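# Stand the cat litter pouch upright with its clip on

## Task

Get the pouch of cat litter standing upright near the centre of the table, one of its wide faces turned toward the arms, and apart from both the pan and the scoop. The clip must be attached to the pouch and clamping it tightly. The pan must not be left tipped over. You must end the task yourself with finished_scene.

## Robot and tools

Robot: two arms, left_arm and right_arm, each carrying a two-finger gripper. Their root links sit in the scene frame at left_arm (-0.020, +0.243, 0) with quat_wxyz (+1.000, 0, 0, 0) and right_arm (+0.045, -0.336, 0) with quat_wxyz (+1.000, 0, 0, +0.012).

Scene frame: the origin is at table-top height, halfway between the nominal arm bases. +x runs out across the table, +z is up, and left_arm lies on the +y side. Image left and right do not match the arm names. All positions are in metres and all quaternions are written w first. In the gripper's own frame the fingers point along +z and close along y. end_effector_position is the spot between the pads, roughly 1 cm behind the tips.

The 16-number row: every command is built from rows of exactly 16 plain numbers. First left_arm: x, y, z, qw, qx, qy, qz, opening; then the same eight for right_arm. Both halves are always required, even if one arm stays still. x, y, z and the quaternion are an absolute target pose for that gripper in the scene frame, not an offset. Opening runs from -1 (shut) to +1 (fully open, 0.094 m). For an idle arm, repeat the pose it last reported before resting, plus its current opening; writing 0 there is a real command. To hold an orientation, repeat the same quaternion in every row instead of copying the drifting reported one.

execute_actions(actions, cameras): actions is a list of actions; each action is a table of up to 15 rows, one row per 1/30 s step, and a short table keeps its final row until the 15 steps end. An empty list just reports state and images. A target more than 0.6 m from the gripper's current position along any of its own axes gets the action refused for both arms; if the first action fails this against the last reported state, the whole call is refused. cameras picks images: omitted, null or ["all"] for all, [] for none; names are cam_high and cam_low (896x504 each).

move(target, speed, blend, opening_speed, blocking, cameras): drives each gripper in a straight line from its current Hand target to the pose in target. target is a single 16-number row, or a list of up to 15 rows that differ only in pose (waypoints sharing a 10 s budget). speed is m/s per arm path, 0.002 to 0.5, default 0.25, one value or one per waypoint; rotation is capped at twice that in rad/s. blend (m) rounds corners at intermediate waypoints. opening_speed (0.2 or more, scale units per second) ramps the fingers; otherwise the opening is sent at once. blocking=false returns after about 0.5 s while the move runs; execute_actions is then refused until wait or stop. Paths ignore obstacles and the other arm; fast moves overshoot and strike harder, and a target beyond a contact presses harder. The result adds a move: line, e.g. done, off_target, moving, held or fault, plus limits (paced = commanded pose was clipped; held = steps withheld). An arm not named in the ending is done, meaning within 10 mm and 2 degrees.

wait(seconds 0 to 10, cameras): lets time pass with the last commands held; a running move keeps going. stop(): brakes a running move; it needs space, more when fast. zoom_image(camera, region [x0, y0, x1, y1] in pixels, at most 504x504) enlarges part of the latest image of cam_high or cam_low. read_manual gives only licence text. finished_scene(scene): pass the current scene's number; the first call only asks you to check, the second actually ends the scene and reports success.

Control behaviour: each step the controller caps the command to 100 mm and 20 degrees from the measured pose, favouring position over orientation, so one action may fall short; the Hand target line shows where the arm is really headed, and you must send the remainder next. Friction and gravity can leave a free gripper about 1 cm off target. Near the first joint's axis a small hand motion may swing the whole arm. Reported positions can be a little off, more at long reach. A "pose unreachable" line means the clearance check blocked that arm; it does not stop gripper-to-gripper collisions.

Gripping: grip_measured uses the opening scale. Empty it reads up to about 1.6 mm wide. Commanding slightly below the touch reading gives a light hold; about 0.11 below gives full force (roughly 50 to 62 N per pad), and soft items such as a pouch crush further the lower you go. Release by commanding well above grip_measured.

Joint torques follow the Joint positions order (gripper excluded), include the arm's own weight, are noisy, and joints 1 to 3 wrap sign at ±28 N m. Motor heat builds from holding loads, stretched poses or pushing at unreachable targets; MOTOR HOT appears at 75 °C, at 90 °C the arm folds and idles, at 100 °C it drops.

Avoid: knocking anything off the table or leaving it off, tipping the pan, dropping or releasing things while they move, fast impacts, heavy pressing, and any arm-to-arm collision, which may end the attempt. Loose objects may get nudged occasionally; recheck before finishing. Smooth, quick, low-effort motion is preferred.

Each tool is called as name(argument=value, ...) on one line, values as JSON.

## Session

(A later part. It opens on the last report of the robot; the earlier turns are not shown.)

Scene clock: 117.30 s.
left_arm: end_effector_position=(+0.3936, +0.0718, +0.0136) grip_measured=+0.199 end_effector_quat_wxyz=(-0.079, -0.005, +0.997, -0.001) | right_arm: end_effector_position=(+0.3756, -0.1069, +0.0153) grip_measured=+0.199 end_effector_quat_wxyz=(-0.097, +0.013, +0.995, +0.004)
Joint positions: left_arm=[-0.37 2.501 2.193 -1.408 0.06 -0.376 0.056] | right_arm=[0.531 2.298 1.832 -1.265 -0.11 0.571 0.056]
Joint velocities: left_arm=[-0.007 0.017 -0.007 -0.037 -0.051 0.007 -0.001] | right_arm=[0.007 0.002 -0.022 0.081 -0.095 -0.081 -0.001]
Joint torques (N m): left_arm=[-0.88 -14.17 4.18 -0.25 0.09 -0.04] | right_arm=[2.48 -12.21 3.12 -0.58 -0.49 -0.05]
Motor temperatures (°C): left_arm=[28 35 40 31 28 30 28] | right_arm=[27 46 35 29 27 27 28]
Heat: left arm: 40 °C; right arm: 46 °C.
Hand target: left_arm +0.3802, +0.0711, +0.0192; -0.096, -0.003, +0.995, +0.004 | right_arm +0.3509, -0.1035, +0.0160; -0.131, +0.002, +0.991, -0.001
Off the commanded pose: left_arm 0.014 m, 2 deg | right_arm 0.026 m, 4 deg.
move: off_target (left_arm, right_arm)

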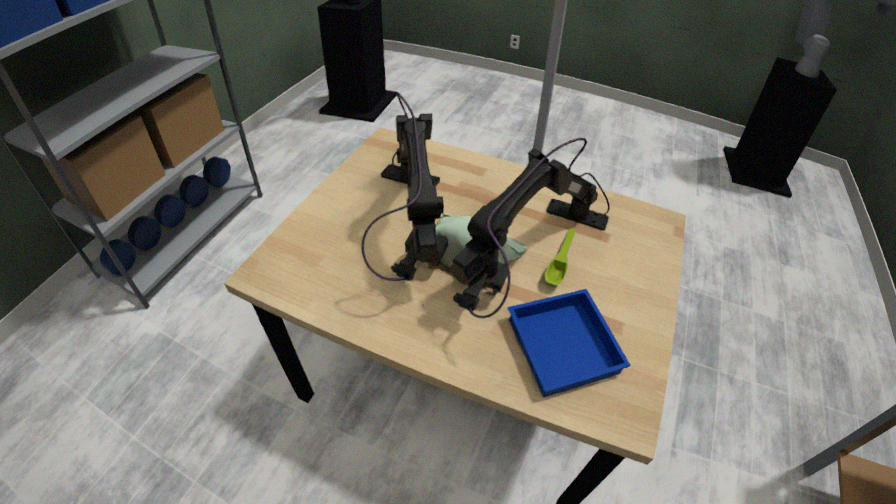

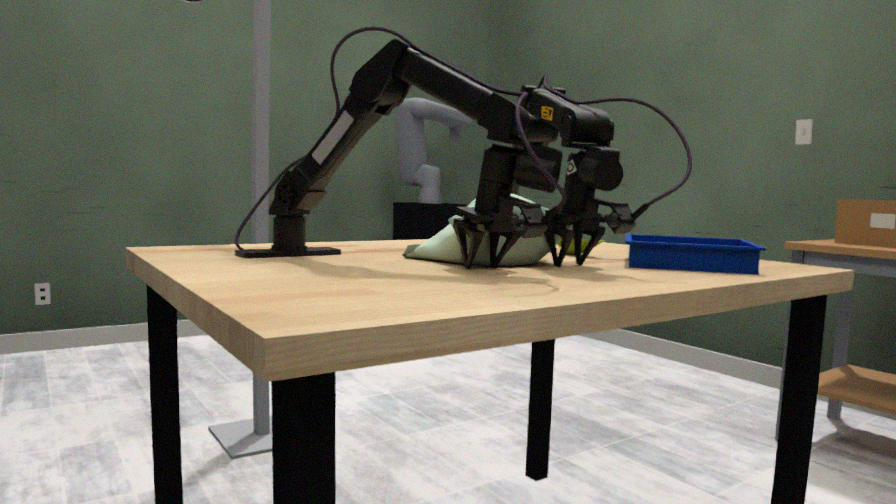

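move(target=[[0.335,0.07,0.016,-0.1392,0,0.9903,0,0.2,0.31,-0.102,0.016,-0.1564,0,0.9877,0,0.2],[0.25,0.068,0.016,-0.1736,0,0.9848,0,0.2,0.232,-0.10,0.016,-0.1908,0,0.9816,0,0.2]], speed=[0.06,0.06], blend=[0.01,0])

zoom_image(camera="cam_high", region=[360, 160, 560, 282])

zoom_image(camera="cam_low", region=[390, 160, 640, 300])

Scene clock: 120.43 s.
left_arm: end_effector_position=(+0.2563, +0.0740, +0.0140) grip_measured=+0.199 end_effector_quat_wxyz=(-0.173, -0.002, +0.985, +0.010) | right_arm: end_effector_position=(+0.2469, -0.0999, +0.0147) grip_measured=+0.199 end_effector_quat_wxyz=(-0.175, +0.006, +0.984, -0.004)
Joint positions: left_arm=[-0.475 2.153 1.544 -1.282 0.139 -0.457 0.056] | right_arm=[0.706 2.056 1.397 -1.184 -0.227 0.711 0.056]
Joint velocities: left_arm=[-0.007 0.002 -0.002 0.007 -0.022 0.051 -0.001] | right_arm=[0.007 0.002 0.007 0.007 -0.007 0.037 0]
Joint torques (N m): left_arm=[-1.1 -11.55 3.79 -0.16 0.21 -0.02] | right_arm=[1.96 -10.15 2.97 -0.42 -0.56 0]
Motor temperatures (°C): left_arm=[28 37 40 31 28 30 28] | right_arm=[27 46 35 29 27 27 28]
Heat: left arm: 40 °C; right arm: 46 °C.
Hand target: left_arm +0.2502, +0.0698, +0.0182; -0.174, -0.001, +0.985, +0.004 | right_arm +0.2319, -0.0975, +0.0161; -0.193, +0.001, +0.981, -0.001
Off the commanded pose: left_arm 0.009 m, 1 deg | right_arm 0.015 m, 2 deg.
move: off_target (right_arm)

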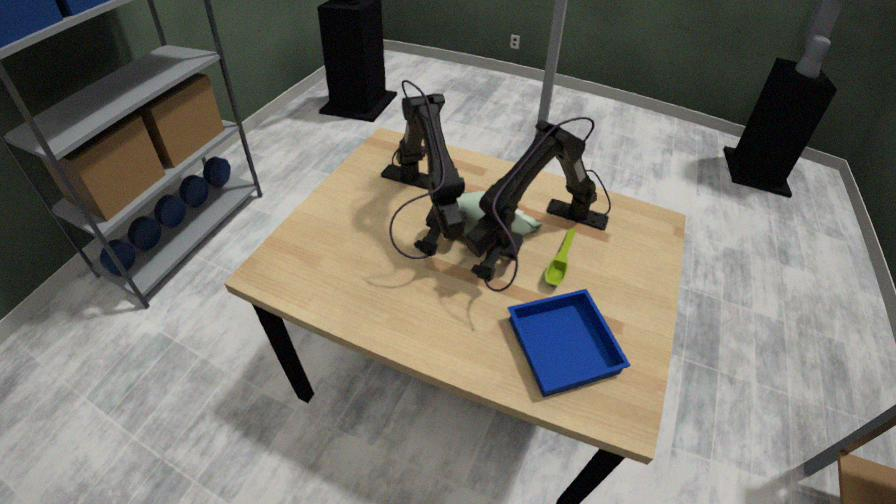

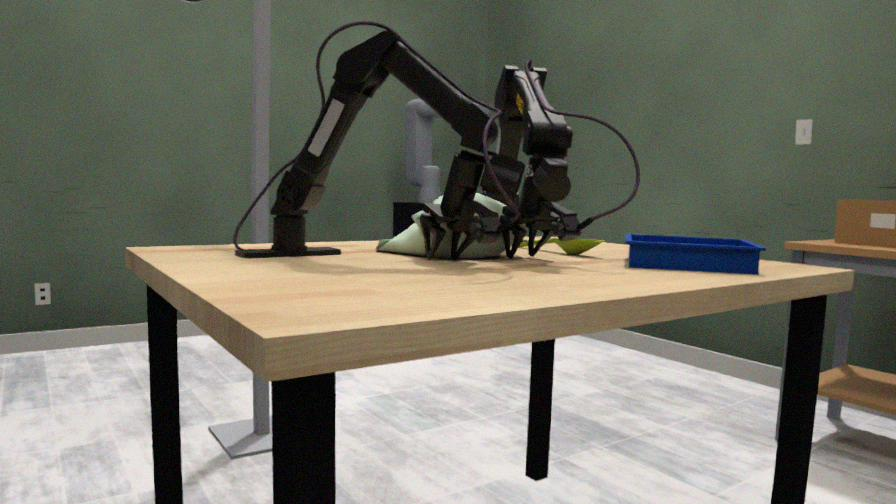

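Scaled by 2.520.

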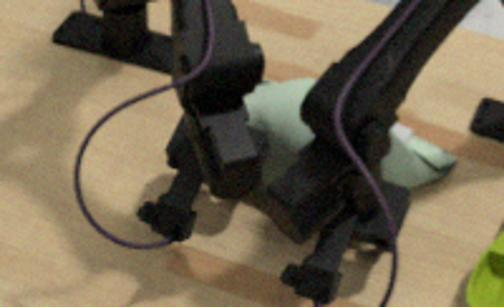

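Scaled by 2.016.

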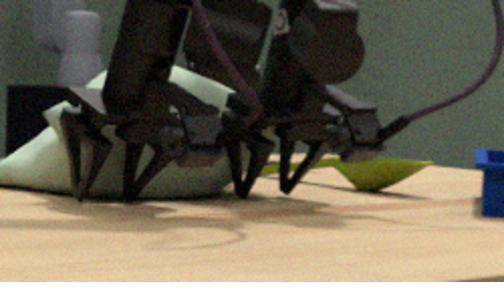

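move(target=[[0.305,0.08,0.03,-0.1045,0,0.9945,0,0.2,0.30,-0.11,0.03,-0.1045,0,0.9945,0,0.2],[0.29,0.16,0.18,0.0872,0,0.9962,0,0.0,0.28,-0.2,0.18,0.0872,0,0.9962,0,0.2],[0.13,0.22,0.22,0.1564,0,0.9877,0,-0.0,0.22,-0.31,0.20,0.1305,0,0.9914,0,-0.1]], speed=[0.1,0.2,0.2], blend=[0.02,0.05,0])

zoom_image(camera="cam_high", region=[380, 150, 560, 252])

zoom_image(camera="cam_low", region=[340, 160, 590, 300])

every target must give the same left_gripper/opening, right_gripper/opening; nothing of the call was run
Scene clock: 120.97 s.
left_arm: end_effector_position=(+0.2563, +0.0740, +0.0140) grip_measured=+0.199 end_effector_quat_wxyz=(-0.173, -0.002, +0.985, +0.010) | right_arm: end_effector_position=(+0.2469, -0.0999, +0.0147) grip_measured=+0.199 end_effector_quat_wxyz=(-0.175, +0.006, +0.984, -0.004)
Joint positions: left_arm=[-0.475 2.153 1.544 -1.282 0.139 -0.457 0.056] | right_arm=[0.706 2.056 1.397 -1.184 -0.228 0.711 0.056]
Joint velocities: left_arm=[-0.002 -0.012 0.007 -0.081 -0.007 -0.066 0] | right_arm=[0.007 -0.007 0.022 -0.007 -0.007 -0.037 0]
Joint torques (N m): left_arm=[-0.85 -11.43 3.96 -0.19 0.29 -0.06] | right_arm=[1.59 -10.3 2.85 -0.46 -0.57 -0.01]
Motor temperatures (°C): left_arm=[28 37 39 31 28 30 28] | right_arm=[27 46 35 29 27 27 28]
Heat: left arm: 39 °C; right arm: 46 °C.
Hand target: left_arm +0.2502, +0.0698, +0.0182; -0.174, -0.001, +0.985, +0.004 | right_arm +0.2319, -0.0975, +0.0161; -0.193, +0.001, +0.981, -0.001
Tool commands: left_gripper/opening=+0.2 right_gripper/opening=+0.2
Off the commanded pose: left_arm 0.009 m, 1 deg | right_arm 0.015 m, 2 deg.

Scaled by 2.800.

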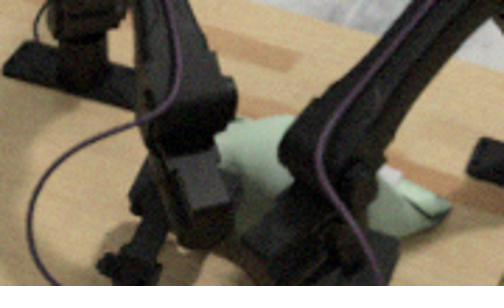

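Scaled by 2.016.

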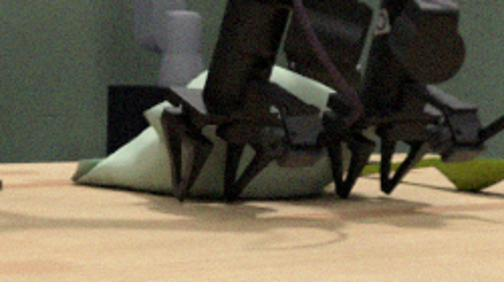

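move(target=[[0.305,0.08,0.03,-0.1045,0,0.9945,0,0.0,0.30,-0.11,0.03,-0.1045,0,0.9945,0,0.0],[0.29,0.16,0.18,0.0872,0,0.9962,0,0.0,0.28,-0.2,0.18,0.0872,0,0.9962,0,0.0],[0.13,0.22,0.22,0.1564,0,0.9877,0,0.0,0.22,-0.31,0.20,0.1305,0,0.9914,0,0.0]], speed=[0.1,0.2,0.2], blend=[0.02,0.05,0])

zoom_image(camera="cam_high", region=[380, 150, 560, 252])

zoom_image(camera="cam_low", region=[340, 160, 590, 300])

Scene clock: 124.70 s.
left_arm: end_effector_position=(+0.1373, +0.2165, +0.2221) grip_measured=+0.001 end_effector_quat_wxyz=(+0.165, +0.004, +0.986, -0.015) | right_arm: end_effector_position=(+0.2230, -0.3103, +0.2076) grip_measured=+0.002 end_effector_quat_wxyz=(+0.147, -0.004, +0.989, +0.000)
Joint positions: left_arm=[-0.215 0.925 1.215 -1.531 -0.04 -0.201 0.047] | right_arm=[0.166 1.007 1.191 -1.464 0.053 0.173 0.047]
Joint velocities: left_arm=[-0.022 0.002 0.002 -0.022 0.022 0.022 0] | right_arm=[-0.007 0.002 -0.007 -0.007 -0.037 -0.007 0]
Joint torques (N m): left_arm=[0.58 0.12 5.11 0.92 -0.07 0.01] | right_arm=[-0.92 -1.31 4.57 0.61 -0.1 -0.11]
Motor temperatures (°C): left_arm=[28 36 39 31 28 30 28] | right_arm=[27 45 35 29 26 27 28]
Heat: left arm: 39 °C; right arm: 45 °C.
Hand target: left_arm +0.1338, +0.2189, +0.2189; +0.157, +0.003, +0.988, -0.010 | right_arm +0.2184, -0.3116, +0.2027; +0.136, -0.004, +0.991, +0.000
Off the commanded pose: left_arm 0.008 m, 2 deg | right_arm 0.008 m, 2 deg.
move: done

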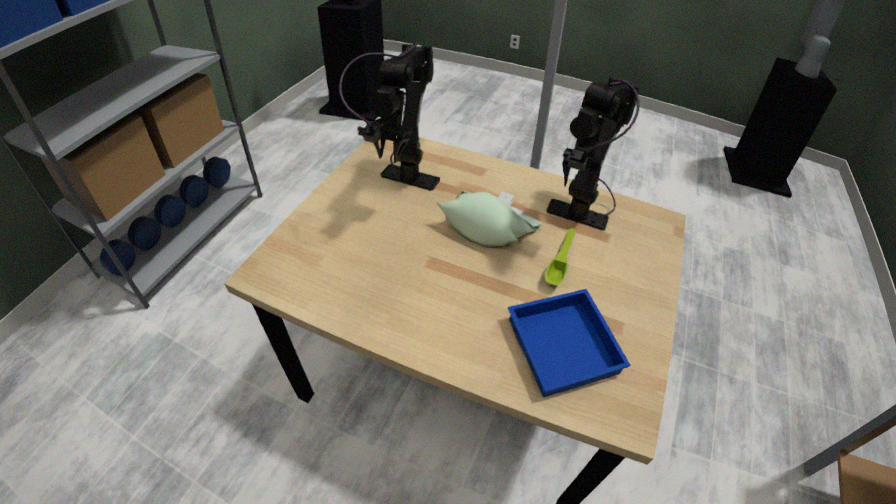

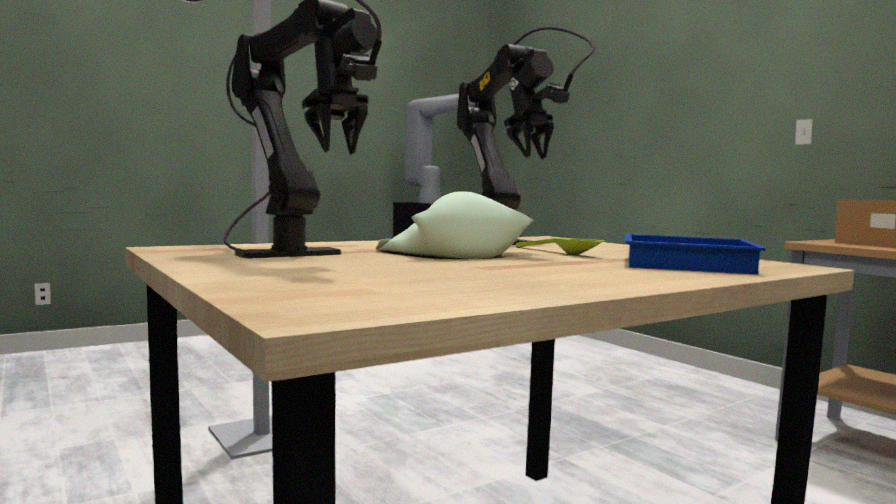

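Scaled by 2.800.

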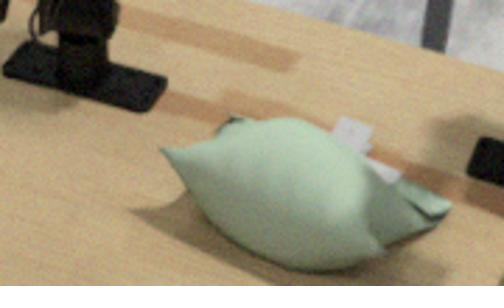

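Scaled by 2.016.

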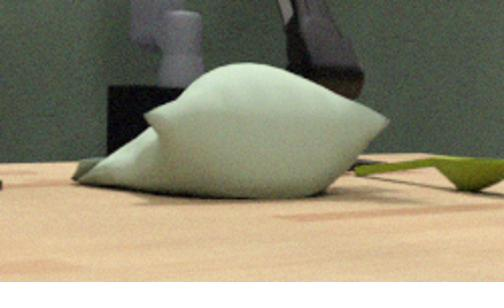

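zoom_image(camera="cam_high", region=[470, 170, 560, 242])

zoom_image(camera="cam_low", region=[360, 190, 460, 270])

Scaled by 5.600.

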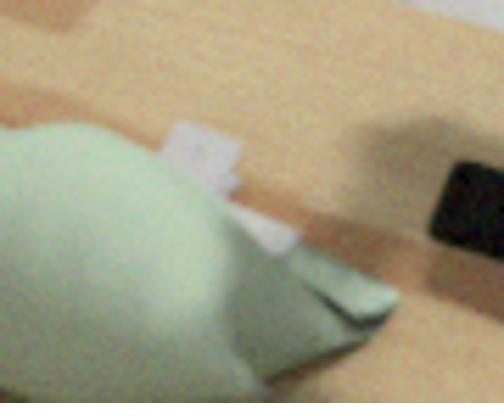

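Scaled by 5.040.

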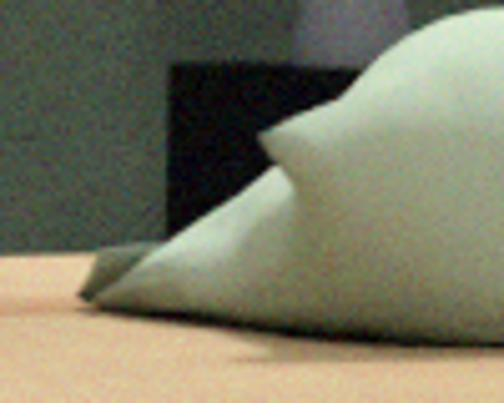

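move(target=[[0.10,0.12,0.18,0.1822,0.0343,0.9826,-0.0064,0.1,0.22,-0.31,0.20,0.1305,0,0.9914,0,0.0],[0.028,0.004,0.11,0.2074,0.0682,0.9757,-0.0145,0.1,0.22,-0.31,0.20,0.1305,0,0.9914,0,0.0]], speed=[0.15,0.15], blend=[0.03,0])

zoom_image(camera="cam_high", region=[430, 150, 560, 252])

zoom_image(camera="cam_low", region=[340, 160, 520, 280])

Scene clock: 130.13 s.
left_arm: end_effector_position=(+0.0257, +0.0197, +0.1042) grip_measured=+0.099 end_effector_quat_wxyz=(+0.205, +0.073, +0.976, +0.018) | right_arm: end_effector_position=(+0.2234, -0.3101, +0.2063) grip_measured=+0.002 end_effector_quat_wxyz=(+0.142, -0.002, +0.990, +0.000)
Joint positions: left_arm=[-1.692 1.423 1.014 -1.221 -0.41 -1.554 0.052] | right_arm=[0.166 1.015 1.191 -1.465 0.053 0.178 0.047]
Joint velocities: left_arm=[-0.002 0.002 -0.017 0.022 0.066 -0.022 0.001] | right_arm=[-0.007 -0.002 0.007 0.037 -0.066 -0.007 0.001]
Joint torques (N m): left_arm=[-0.36 -3.67 7.77 0.42 -0.5 -0.05] | right_arm=[-0.03 -0.7 4.19 0.63 -0.04 0.05]
Motor temperatures (°C): left_arm=[28 34 38 31 28 30 28] | right_arm=[27 43 34 29 26 27 28]
Heat: left arm: 38 °C; right arm: 43 °C.
Hand target: left_arm +0.0272, +0.0116, +0.1097; +0.214, +0.070, +0.974, +0.005 | right_arm +0.2200, -0.3100, +0.2000; +0.130, +0.000, +0.991, +0.000
Off the commanded pose: left_arm 0.017 m, 4 deg | right_arm 0.007 m, 1 deg.
move: off_target (left_arm)

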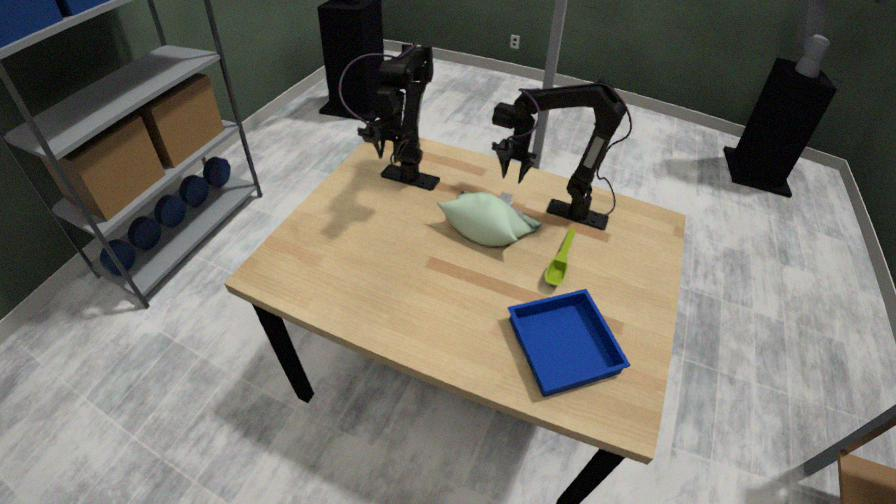

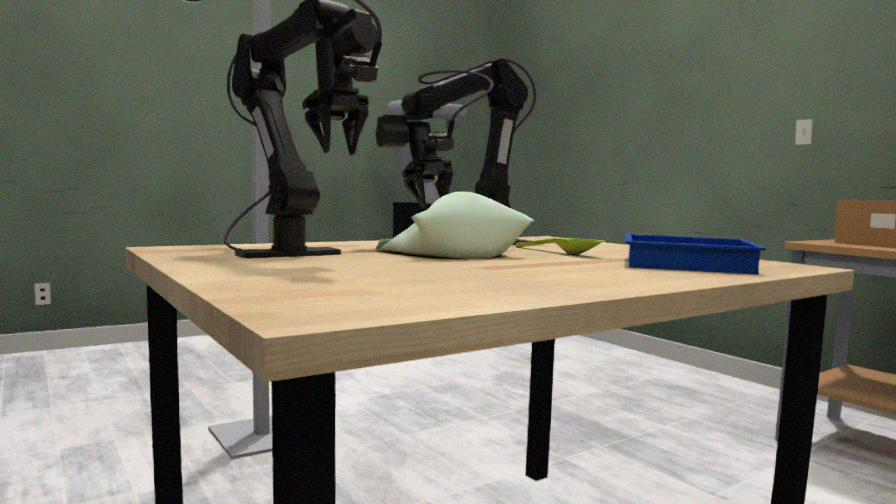

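Scaled by 3.877.

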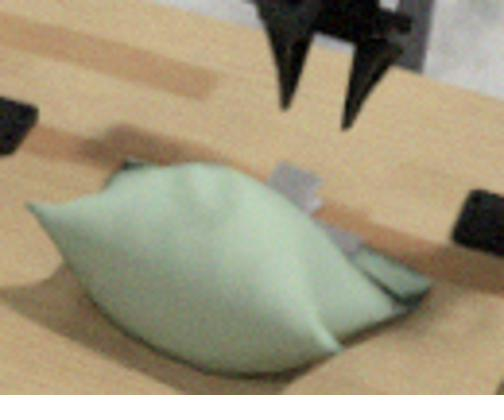

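Scaled by 2.800.

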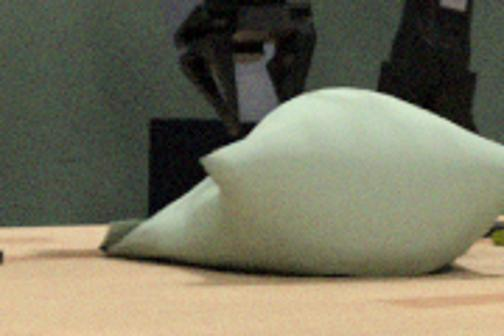

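move(target=[[0.037,-0.006,0.065,0.2074,0.0682,0.9757,-0.0145,0.1,0.22,-0.31,0.20,0.1305,0,0.9914,0,0.0]], speed=[0.08])

zoom_image(camera="cam_high", region=[460, 150, 560, 230])

zoom_image(camera="cam_low", region=[340, 160, 520, 280])

Scene clock: 131.87 s.
left_arm: end_effector_position=(+0.0343, -0.0077, +0.0682) grip_measured=+0.099 end_effector_quat_wxyz=(+0.203, +0.068, +0.977, -0.021) | right_arm: end_effector_position=(+0.2234, -0.3101, +0.2063) grip_measured=+0.002 end_effector_quat_wxyz=(+0.142, -0.002, +0.990, +0.000)
Joint positions: left_arm=[-1.643 1.481 0.919 -0.965 -0.409 -1.495 0.052] | right_arm=[0.166 1.015 1.191 -1.465 0.053 0.178 0.047]
Joint velocities: left_arm=[0.017 0.017 -0.002 -0.007 -0.007 -0.022 -0.002] | right_arm=[-0.012 0.007 -0.017 0.022 -0.007 0.022 -0.001]
Joint torques (N m): left_arm=[0.39 -3.85 5.38 0.61 -0.32 0.06] | right_arm=[-0.03 -0.87 4.46 0.65 -0.01 0.03]
Motor temperatures (°C): left_arm=[28 34 38 31 28 30 28] | right_arm=[27 42 34 29 26 27 28]
Heat: left arm: 38 °C; right arm: 42 °C.
Hand target: left_arm +0.0366, -0.0057, +0.0644; +0.206, +0.069, +0.976, -0.015 | right_arm +0.2200, -0.3100, +0.2001; +0.130, +0.000, +0.991, +0.000
Off the commanded pose: left_arm 0.005 m, 1 deg | right_arm 0.007 m, 1 deg.
move: done

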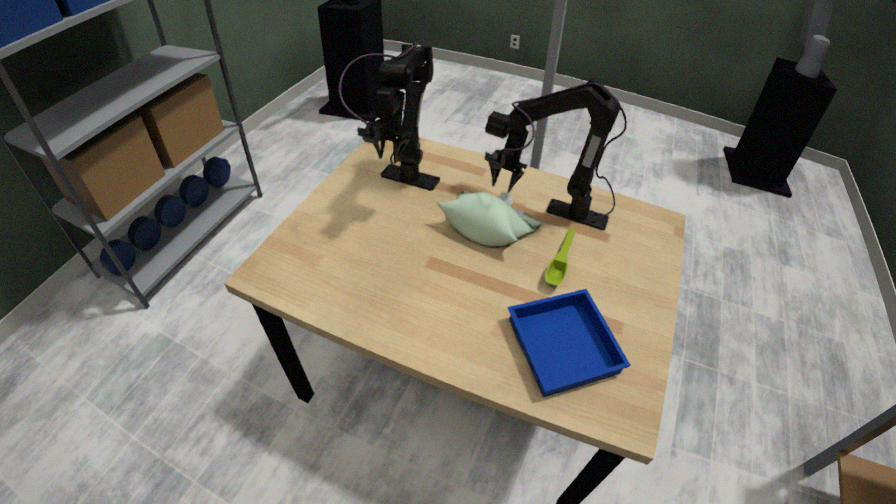

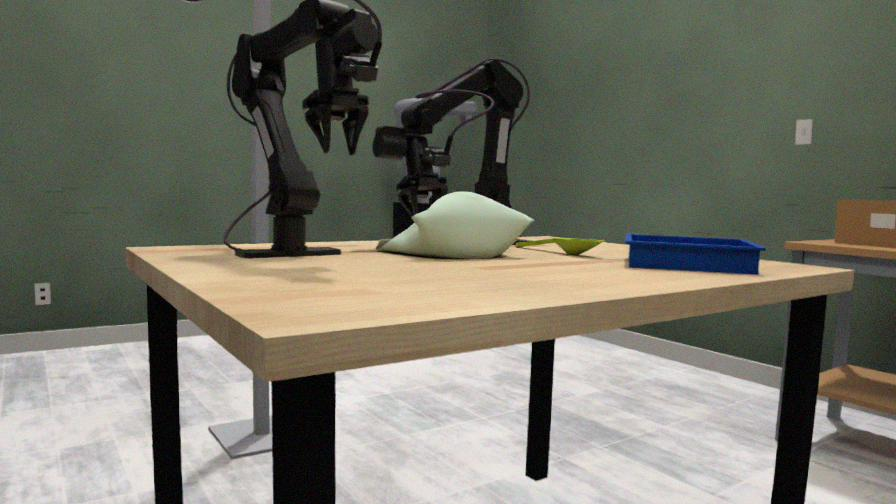

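Scaled by 5.040.

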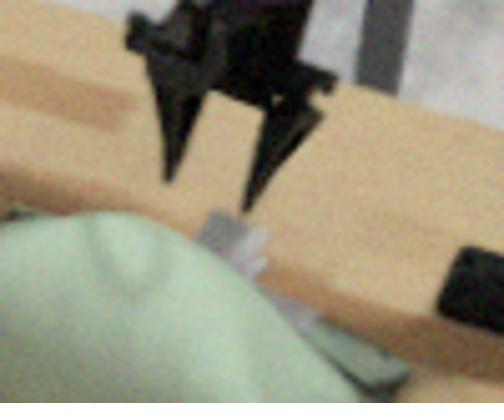

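Scaled by 2.800.

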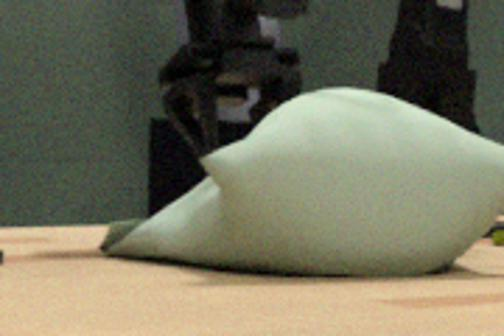

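move(target=[[0.04,0.014,0.055,0.2074,0.0682,0.9757,-0.0145,0.1,0.22,-0.31,0.20,0.1305,0,0.9914,0,0.0]], speed=[0.06])

zoom_image(camera="cam_high", region=[460, 150, 560, 230])

Scene clock: 133.33 s.
left_arm: end_effector_position=(+0.0373, +0.0133, +0.0534) grip_measured=+0.099 end_effector_quat_wxyz=(+0.203, +0.071, +0.977, -0.008) | right_arm: end_effector_position=(+0.2234, -0.3101, +0.2063) grip_measured=+0.002 end_effector_quat_wxyz=(+0.142, -0.002, +0.990, +0.000)
Joint positions: left_arm=[-1.636 1.443 0.824 -0.932 -0.409 -1.488 0.052] | right_arm=[0.166 1.015 1.191 -1.465 0.053 0.178 0.047]
Joint velocities: left_arm=[-0.042 -0.012 0.002 -0.022 0.051 0.007 -0.001] | right_arm=[-0.002 -0.007 0.007 -0.081 0.007 -0.022 -0.001]
Joint torques (N m): left_arm=[0.5 -5.72 5.12 0.51 -0.34 0.08] | right_arm=[-0.08 -0.79 4.41 0.62 -0.06 0.06]
Motor temperatures (°C): left_arm=[28 34 38 31 28 30 28] | right_arm=[27 42 34 29 26 27 28]
Heat: left arm: 38 °C; right arm: 42 °C.
Hand target: left_arm +0.0401, +0.0139, +0.0553; +0.207, +0.068, +0.976, -0.015 | right_arm +0.2200, -0.3100, +0.2001; +0.130, +0.000, +0.991, +0.000
Off the commanded pose: left_arm 0.003 m, 1 deg | right_arm 0.007 m, 1 deg.
move: done

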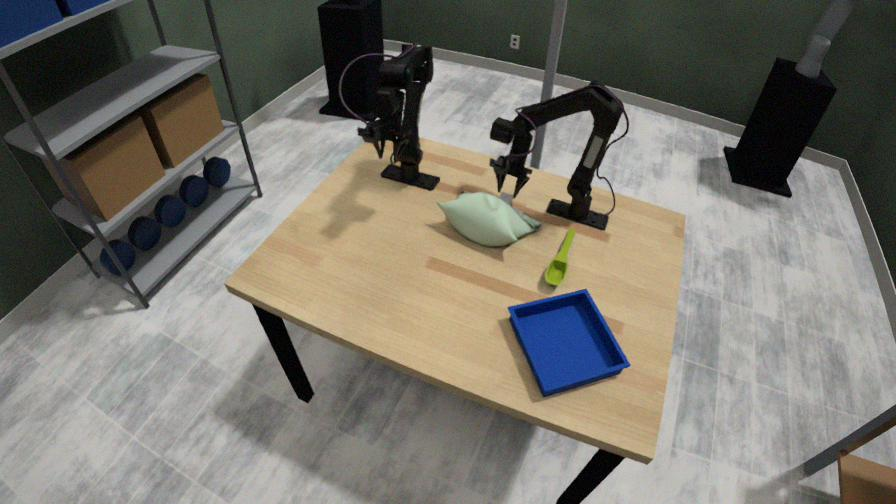

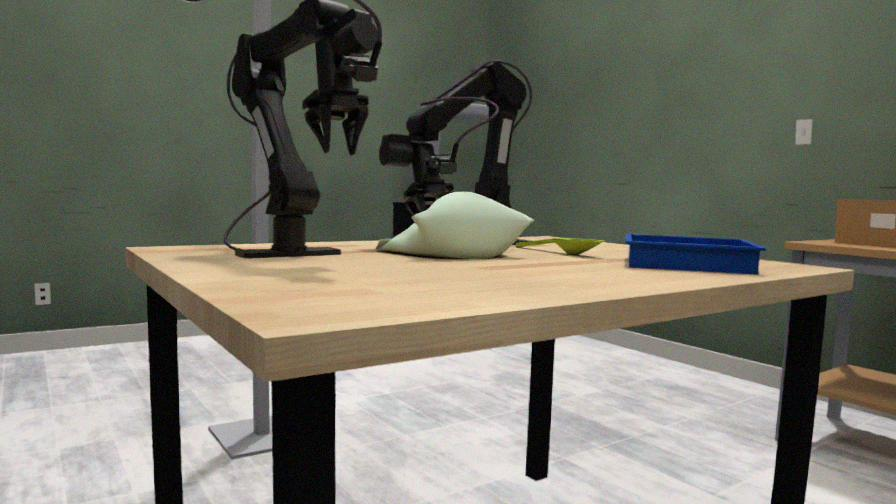

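Scaled by 5.040.

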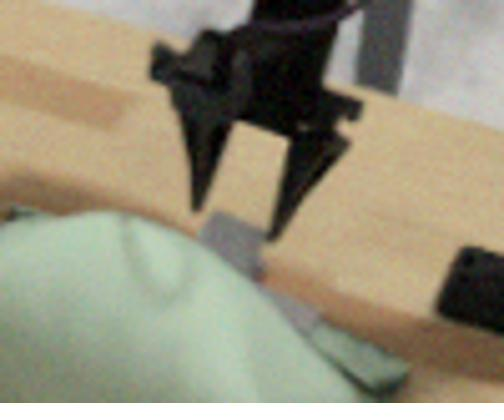

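move(target=[[0.04,0.014,0.034,0.2074,0.0682,0.9757,-0.0145,0.1,0.22,-0.31,0.20,0.1305,0,0.9914,0,0.0]], speed=[0.04])

zoom_image(camera="cam_high", region=[460, 150, 560, 230])

Scene clock: 134.63 s.
left_arm: end_effector_position=(+0.0372, +0.0117, +0.0376) grip_measured=+0.099 end_effector_quat_wxyz=(+0.203, +0.068, +0.977, -0.021) | right_arm: end_effector_position=(+0.2234, -0.3101, +0.2063) grip_measured=+0.002 end_effector_quat_wxyz=(+0.142, -0.002, +0.990, +0.000)
Joint positions: left_arm=[-1.636 1.453 0.762 -0.834 -0.409 -1.488 0.052] | right_arm=[0.166 1.015 1.191 -1.465 0.053 0.178 0.047]
Joint velocities: left_arm=[-0.007 -0.002 -0.007 0.022 -0.022 0.081 0] | right_arm=[-0.002 0.012 -0.022 0.066 0.022 0.022 0]
Joint torques (N m): left_arm=[0.5 -3.64 4.9 0.55 -0.35 0.07] | right_arm=[-0.01 -0.76 4.4 0.66 -0.08 0.05]
Motor temperatures (°C): left_arm=[28 33 38 31 28 30 28] | right_arm=[27 41 34 29 26 27 28]
Heat: left arm: 38 °C; right arm: 41 °C.
Hand target: left_arm +0.0399, +0.0143, +0.0340; +0.207, +0.068, +0.976, -0.014 | right_arm +0.2200, -0.3100, +0.2001; +0.130, +0.000, +0.991, +0.000
Off the commanded pose: left_arm 0.005 m, 1 deg | right_arm 0.007 m, 1 deg.
move: done

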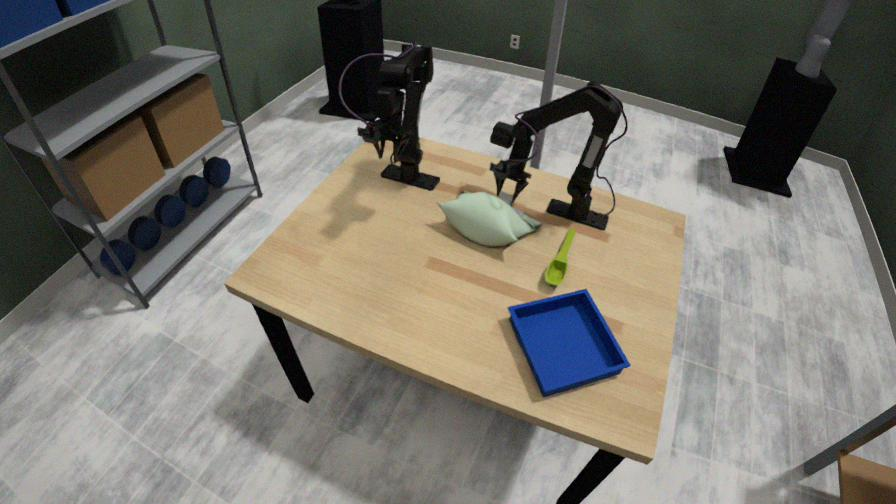

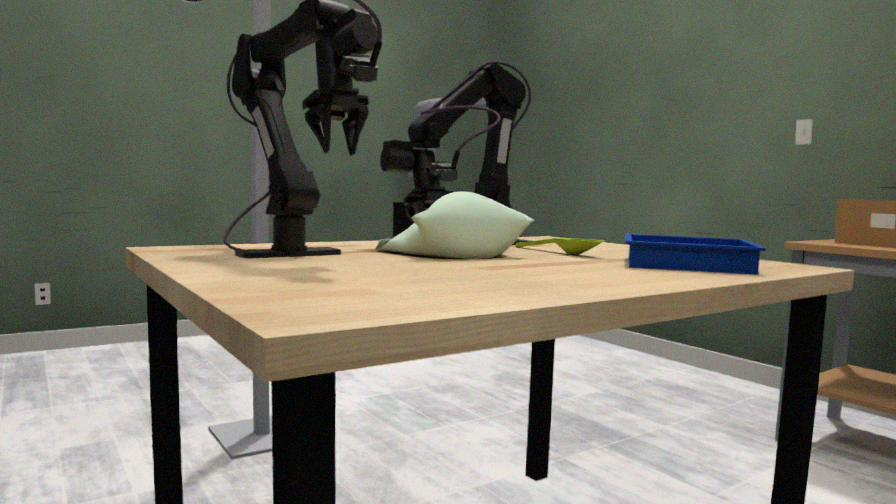

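Scaled by 5.040.

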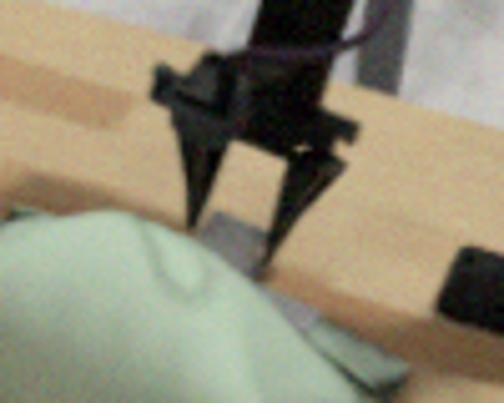

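move(target=[[0.041,0.0155,0.029,0.2074,0.0682,0.9757,-0.0145,0.1,0.22,-0.31,0.20,0.1305,0,0.9914,0,0.0]], speed=[0.03], cameras=["cam_high"])

zoom_image(camera="cam_high", region=[460, 150, 560, 230])

Scene clock: 135.70 s.
left_arm: end_effector_position=(+0.0380, +0.0123, +0.0338) grip_measured=+0.099 end_effector_quat_wxyz=(+0.203, +0.067, +0.976, -0.023) | right_arm: end_effector_position=(+0.2234, -0.3101, +0.2063) grip_measured=+0.002 end_effector_quat_wxyz=(+0.142, -0.002, +0.990, +0.000)
Joint positions: left_arm=[-1.633 1.453 0.745 -0.811 -0.409 -1.484 0.052] | right_arm=[0.166 1.015 1.191 -1.465 0.053 0.178 0.047]
Joint velocities: left_arm=[0.007 0.012 0.002 0.022 0.007 -0.051 -0.001] | right_arm=[-0.002 -0.022 -0.012 0.037 -0.037 0.022 0.001]
Joint torques (N m): left_arm=[0.54 -2.93 4.77 0.62 -0.39 0.08] | right_arm=[-0.12 -1.07 4.15 0.64 -0.07 0.04]
Motor temperatures (°C): left_arm=[28 33 38 31 28 30 28] | right_arm=[27 41 34 30 26 27 28]
Heat: left arm: 38 °C; right arm: 41 °C.
Hand target: left_arm +0.0408, +0.0157, +0.0292; +0.207, +0.068, +0.976, -0.015 | right_arm +0.2200, -0.3100, +0.2001; +0.130, +0.000, +0.991, +0.000
Off the commanded pose: left_arm 0.006 m, 1 deg | right_arm 0.007 m, 1 deg.
move: done
Images, in order (width x height): cam_high 896x504.

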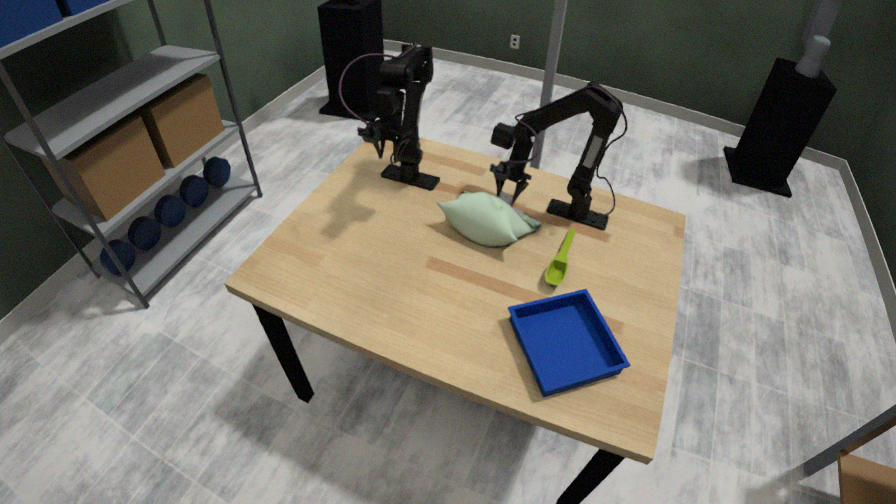

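Scaled by 5.040.

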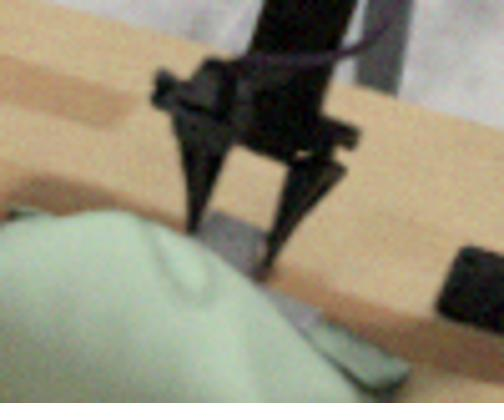

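move(target=[[0.041,0.0155,0.029,0.2074,0.0682,0.9757,-0.0145,-0.42,0.22,-0.31,0.20,0.1305,0,0.9914,0,0.0]], speed=[0.03], opening_speed=0.4)

zoom_image(camera="cam_high", region=[460, 150, 560, 230])

zoom_image(camera="cam_low", region=[340, 160, 520, 280])

Scene clock: 137.37 s.
left_arm: end_effector_position=(+0.0380, +0.0120, +0.0338) grip_measured=-0.419 end_effector_quat_wxyz=(+0.203, +0.067, +0.976, -0.024) | right_arm: end_effector_position=(+0.2234, -0.3101, +0.2063) grip_measured=+0.002 end_effector_quat_wxyz=(+0.142, -0.002, +0.990, +0.000)
Joint positions: left_arm=[-1.633 1.453 0.745 -0.809 -0.409 -1.484 0.027] | right_arm=[0.166 1.015 1.191 -1.465 0.053 0.178 0.047]
Joint velocities: left_arm=[0.002 0.012 -0.012 -0.037 -0.051 0.066 -0.001] | right_arm=[0.007 0.007 0.012 -0.022 0.037 -0.007 0]
Joint torques (N m): left_arm=[0.34 -3.1 5.04 0.63 -0.32 0.1] | right_arm=[0.18 -0.94 4.21 0.6 -0.03 0.01]
Motor temperatures (°C): left_arm=[28 33 38 31 28 30 28] | right_arm=[27 40 34 30 26 27 28]
Heat: left arm: 38 °C; right arm: 40 °C.
Hand target: left_arm +0.0409, +0.0156, +0.0292; +0.207, +0.068, +0.976, -0.015 | right_arm +0.2200, -0.3100, +0.2001; +0.130, +0.000, +0.991, +0.000
Off the commanded pose: left_arm 0.007 m, 1 deg | right_arm 0.007 m, 1 deg.
move: done

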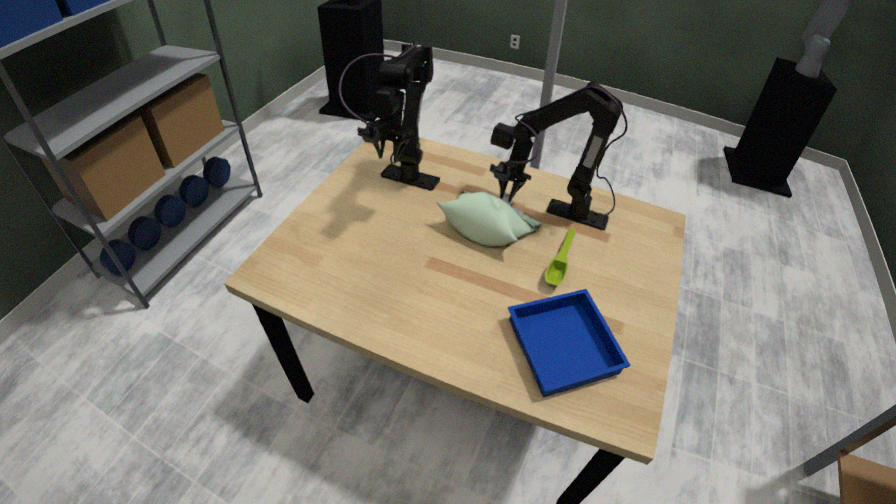

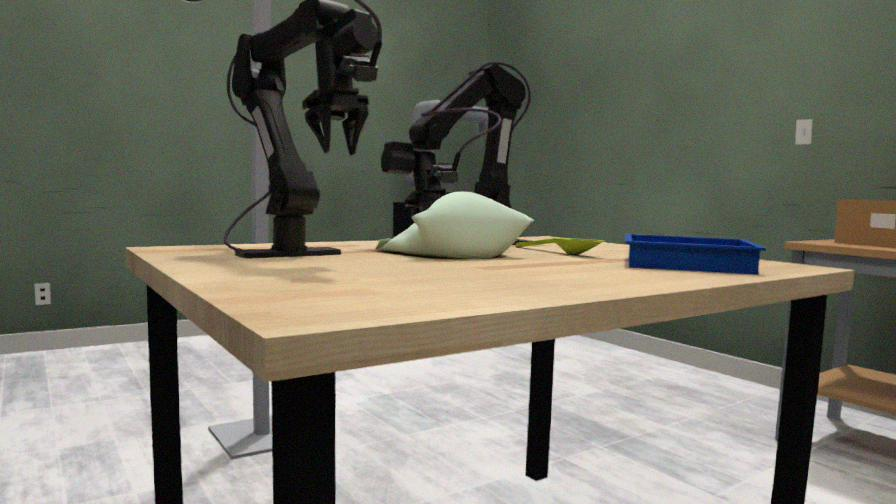

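Scaled by 5.040.

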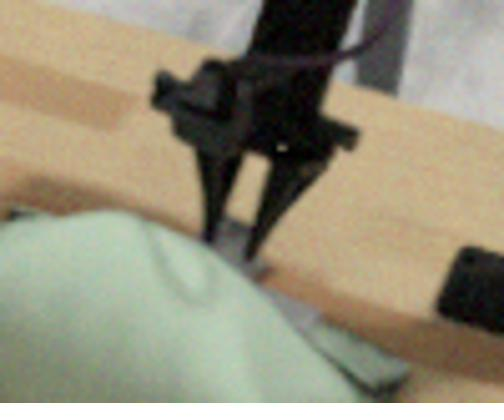

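Scaled by 2.800.

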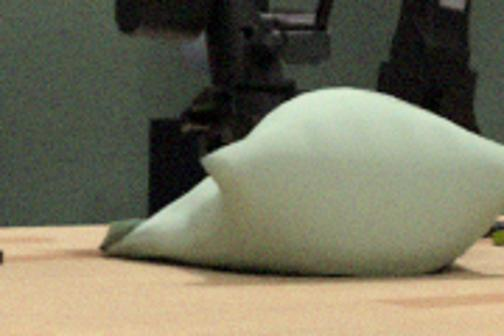

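zoom_image(camera="cam_high", region=[485, 178, 535, 218])

zoom_image(camera="cam_low", region=[370, 200, 450, 260])

Scaled by 10.080.

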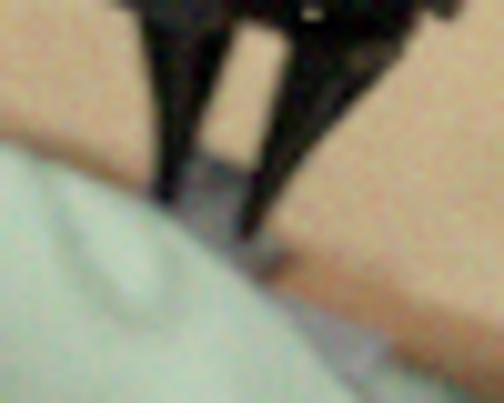

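Scaled by 6.300.

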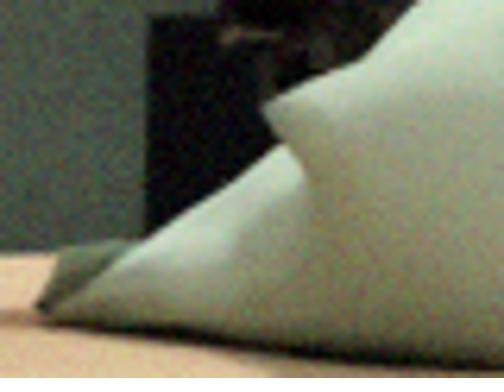

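move(target=[[0.041,0.0155,0.031,0.2074,0.0682,0.9757,-0.0145,0.08,0.22,-0.31,0.20,0.1305,0,0.9914,0,0.0]], speed=[0.03], cameras=[])

move(target=[[0.036,0.0155,0.017,0.2074,0.0682,0.9757,-0.0145,0.08,0.22,-0.31,0.20,0.1305,0,0.9914,0,0.0]], speed=[0.03], cameras=["cam_high","cam_low"])

zoom_image(camera="cam_high", region=[485, 178, 535, 218])

Scene clock: 140.30 s.
left_arm: end_effector_position=(+0.0379, +0.0119, +0.0338) grip_measured=+0.079 end_effector_quat_wxyz=(+0.203, +0.068, +0.976, -0.024) | right_arm: end_effector_position=(+0.2234, -0.3101, +0.2063) grip_measured=+0.002 end_effector_quat_wxyz=(+0.142, -0.002, +0.990, +0.000)
Joint positions: left_arm=[-1.633 1.453 0.745 -0.809 -0.409 -1.484 0.051] | right_arm=[0.166 1.015 1.191 -1.465 0.053 0.178 0.047]
Joint velocities: left_arm=[0.002 0.002 0.002 -0.007 -0.022 -0.007 0] | right_arm=[0.002 -0.012 0.007 -0.007 -0.022 -0.037 -0.001]
Joint torques (N m): left_arm=[0.65 -3.4 5.45 0.52 -0.36 0.08] | right_arm=[0.06 -0.88 4.23 0.64 -0.01 0.07]
Motor temperatures (°C): left_arm=[28 32 37 31 28 30 28] | right_arm=[27 40 34 30 26 27 28]
Heat: left arm: 37 °C; right arm: 40 °C.
Hand target: left_arm +0.0409, +0.0155, +0.0312; +0.207, +0.068, +0.976, -0.015 | right_arm +0.2200, -0.3100, +0.2001; +0.130, +0.000, +0.991, +0.000
Off the commanded pose: left_arm 0.005 m, 1 deg | right_arm 0.007 m, 1 deg.
move: done
No camera images: "cameras" was empty.

Scene clock: 141.17 s.
left_arm: end_effector_position=(+0.0364, +0.0111, +0.0218) grip_measured=+0.079 end_effector_quat_wxyz=(+0.206, +0.066, +0.976, -0.023) | right_arm: end_effector_position=(+0.2234, -0.3101, +0.2063) grip_measured=+0.002 end_effector_quat_wxyz=(+0.142, -0.002, +0.990, +0.000)
Joint positions: left_arm=[-1.643 1.487 0.72 -0.756 -0.415 -1.499 0.051] | right_arm=[0.166 1.015 1.191 -1.465 0.053 0.178 0.047]
Joint velocities: left_arm=[0.002 0.007 0.022 -0.095 0.051 -0.007 0] | right_arm=[0.007 -0.022 0.012 -0.051 0.007 0.022 -0.001]
Joint torques (N m): left_arm=[-0.55 -3.45 4.62 0.53 -0.32 -0.06] | right_arm=[-0.03 -0.96 4.21 0.65 -0.06 0.03]
Motor temperatures (°C): left_arm=[28 32 37 31 28 30 28] | right_arm=[27 39 34 30 26 27 28]
Heat: left arm: 37 °C; right arm: 39 °C.
Hand target: left_arm +0.0362, +0.0157, +0.0173; +0.208, +0.068, +0.976, -0.014 | right_arm +0.2200, -0.3100, +0.2001; +0.130, +0.000, +0.991, +0.000
Off the commanded pose: left_arm 0.006 m, 1 deg | right_arm 0.007 m, 1 deg.
move: done

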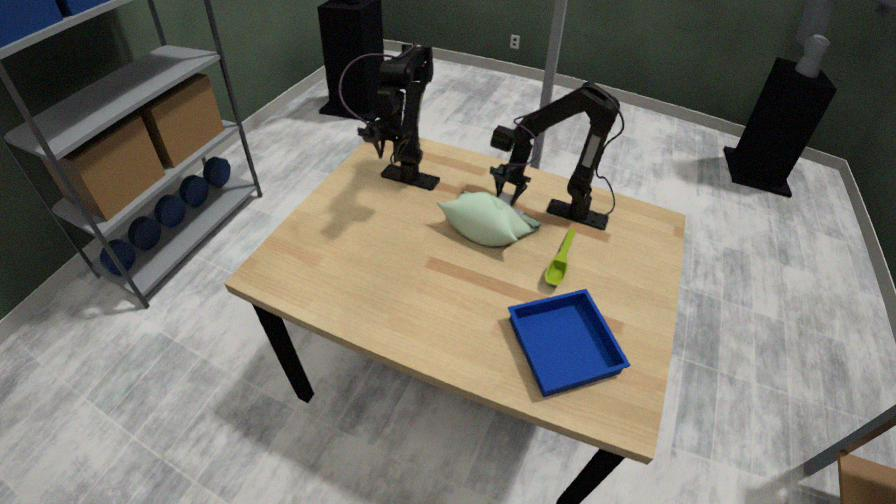

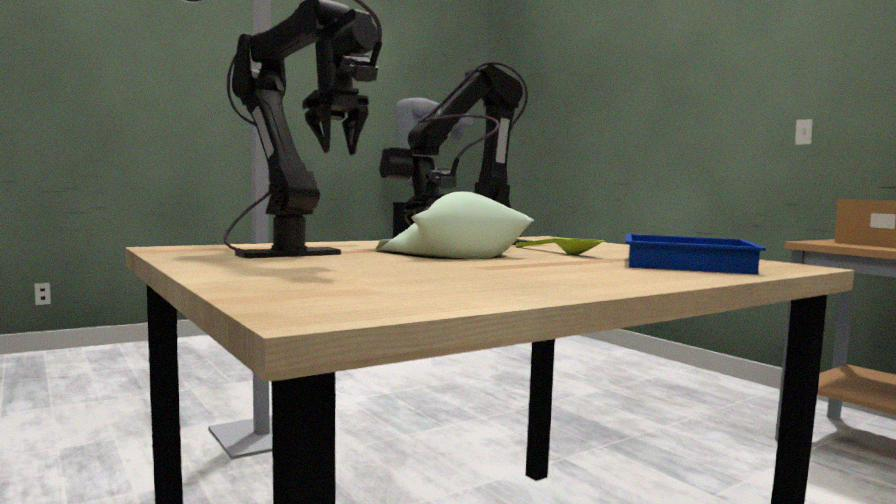

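Scaled by 10.080.

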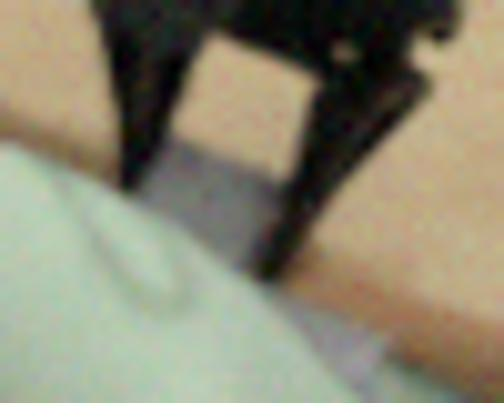

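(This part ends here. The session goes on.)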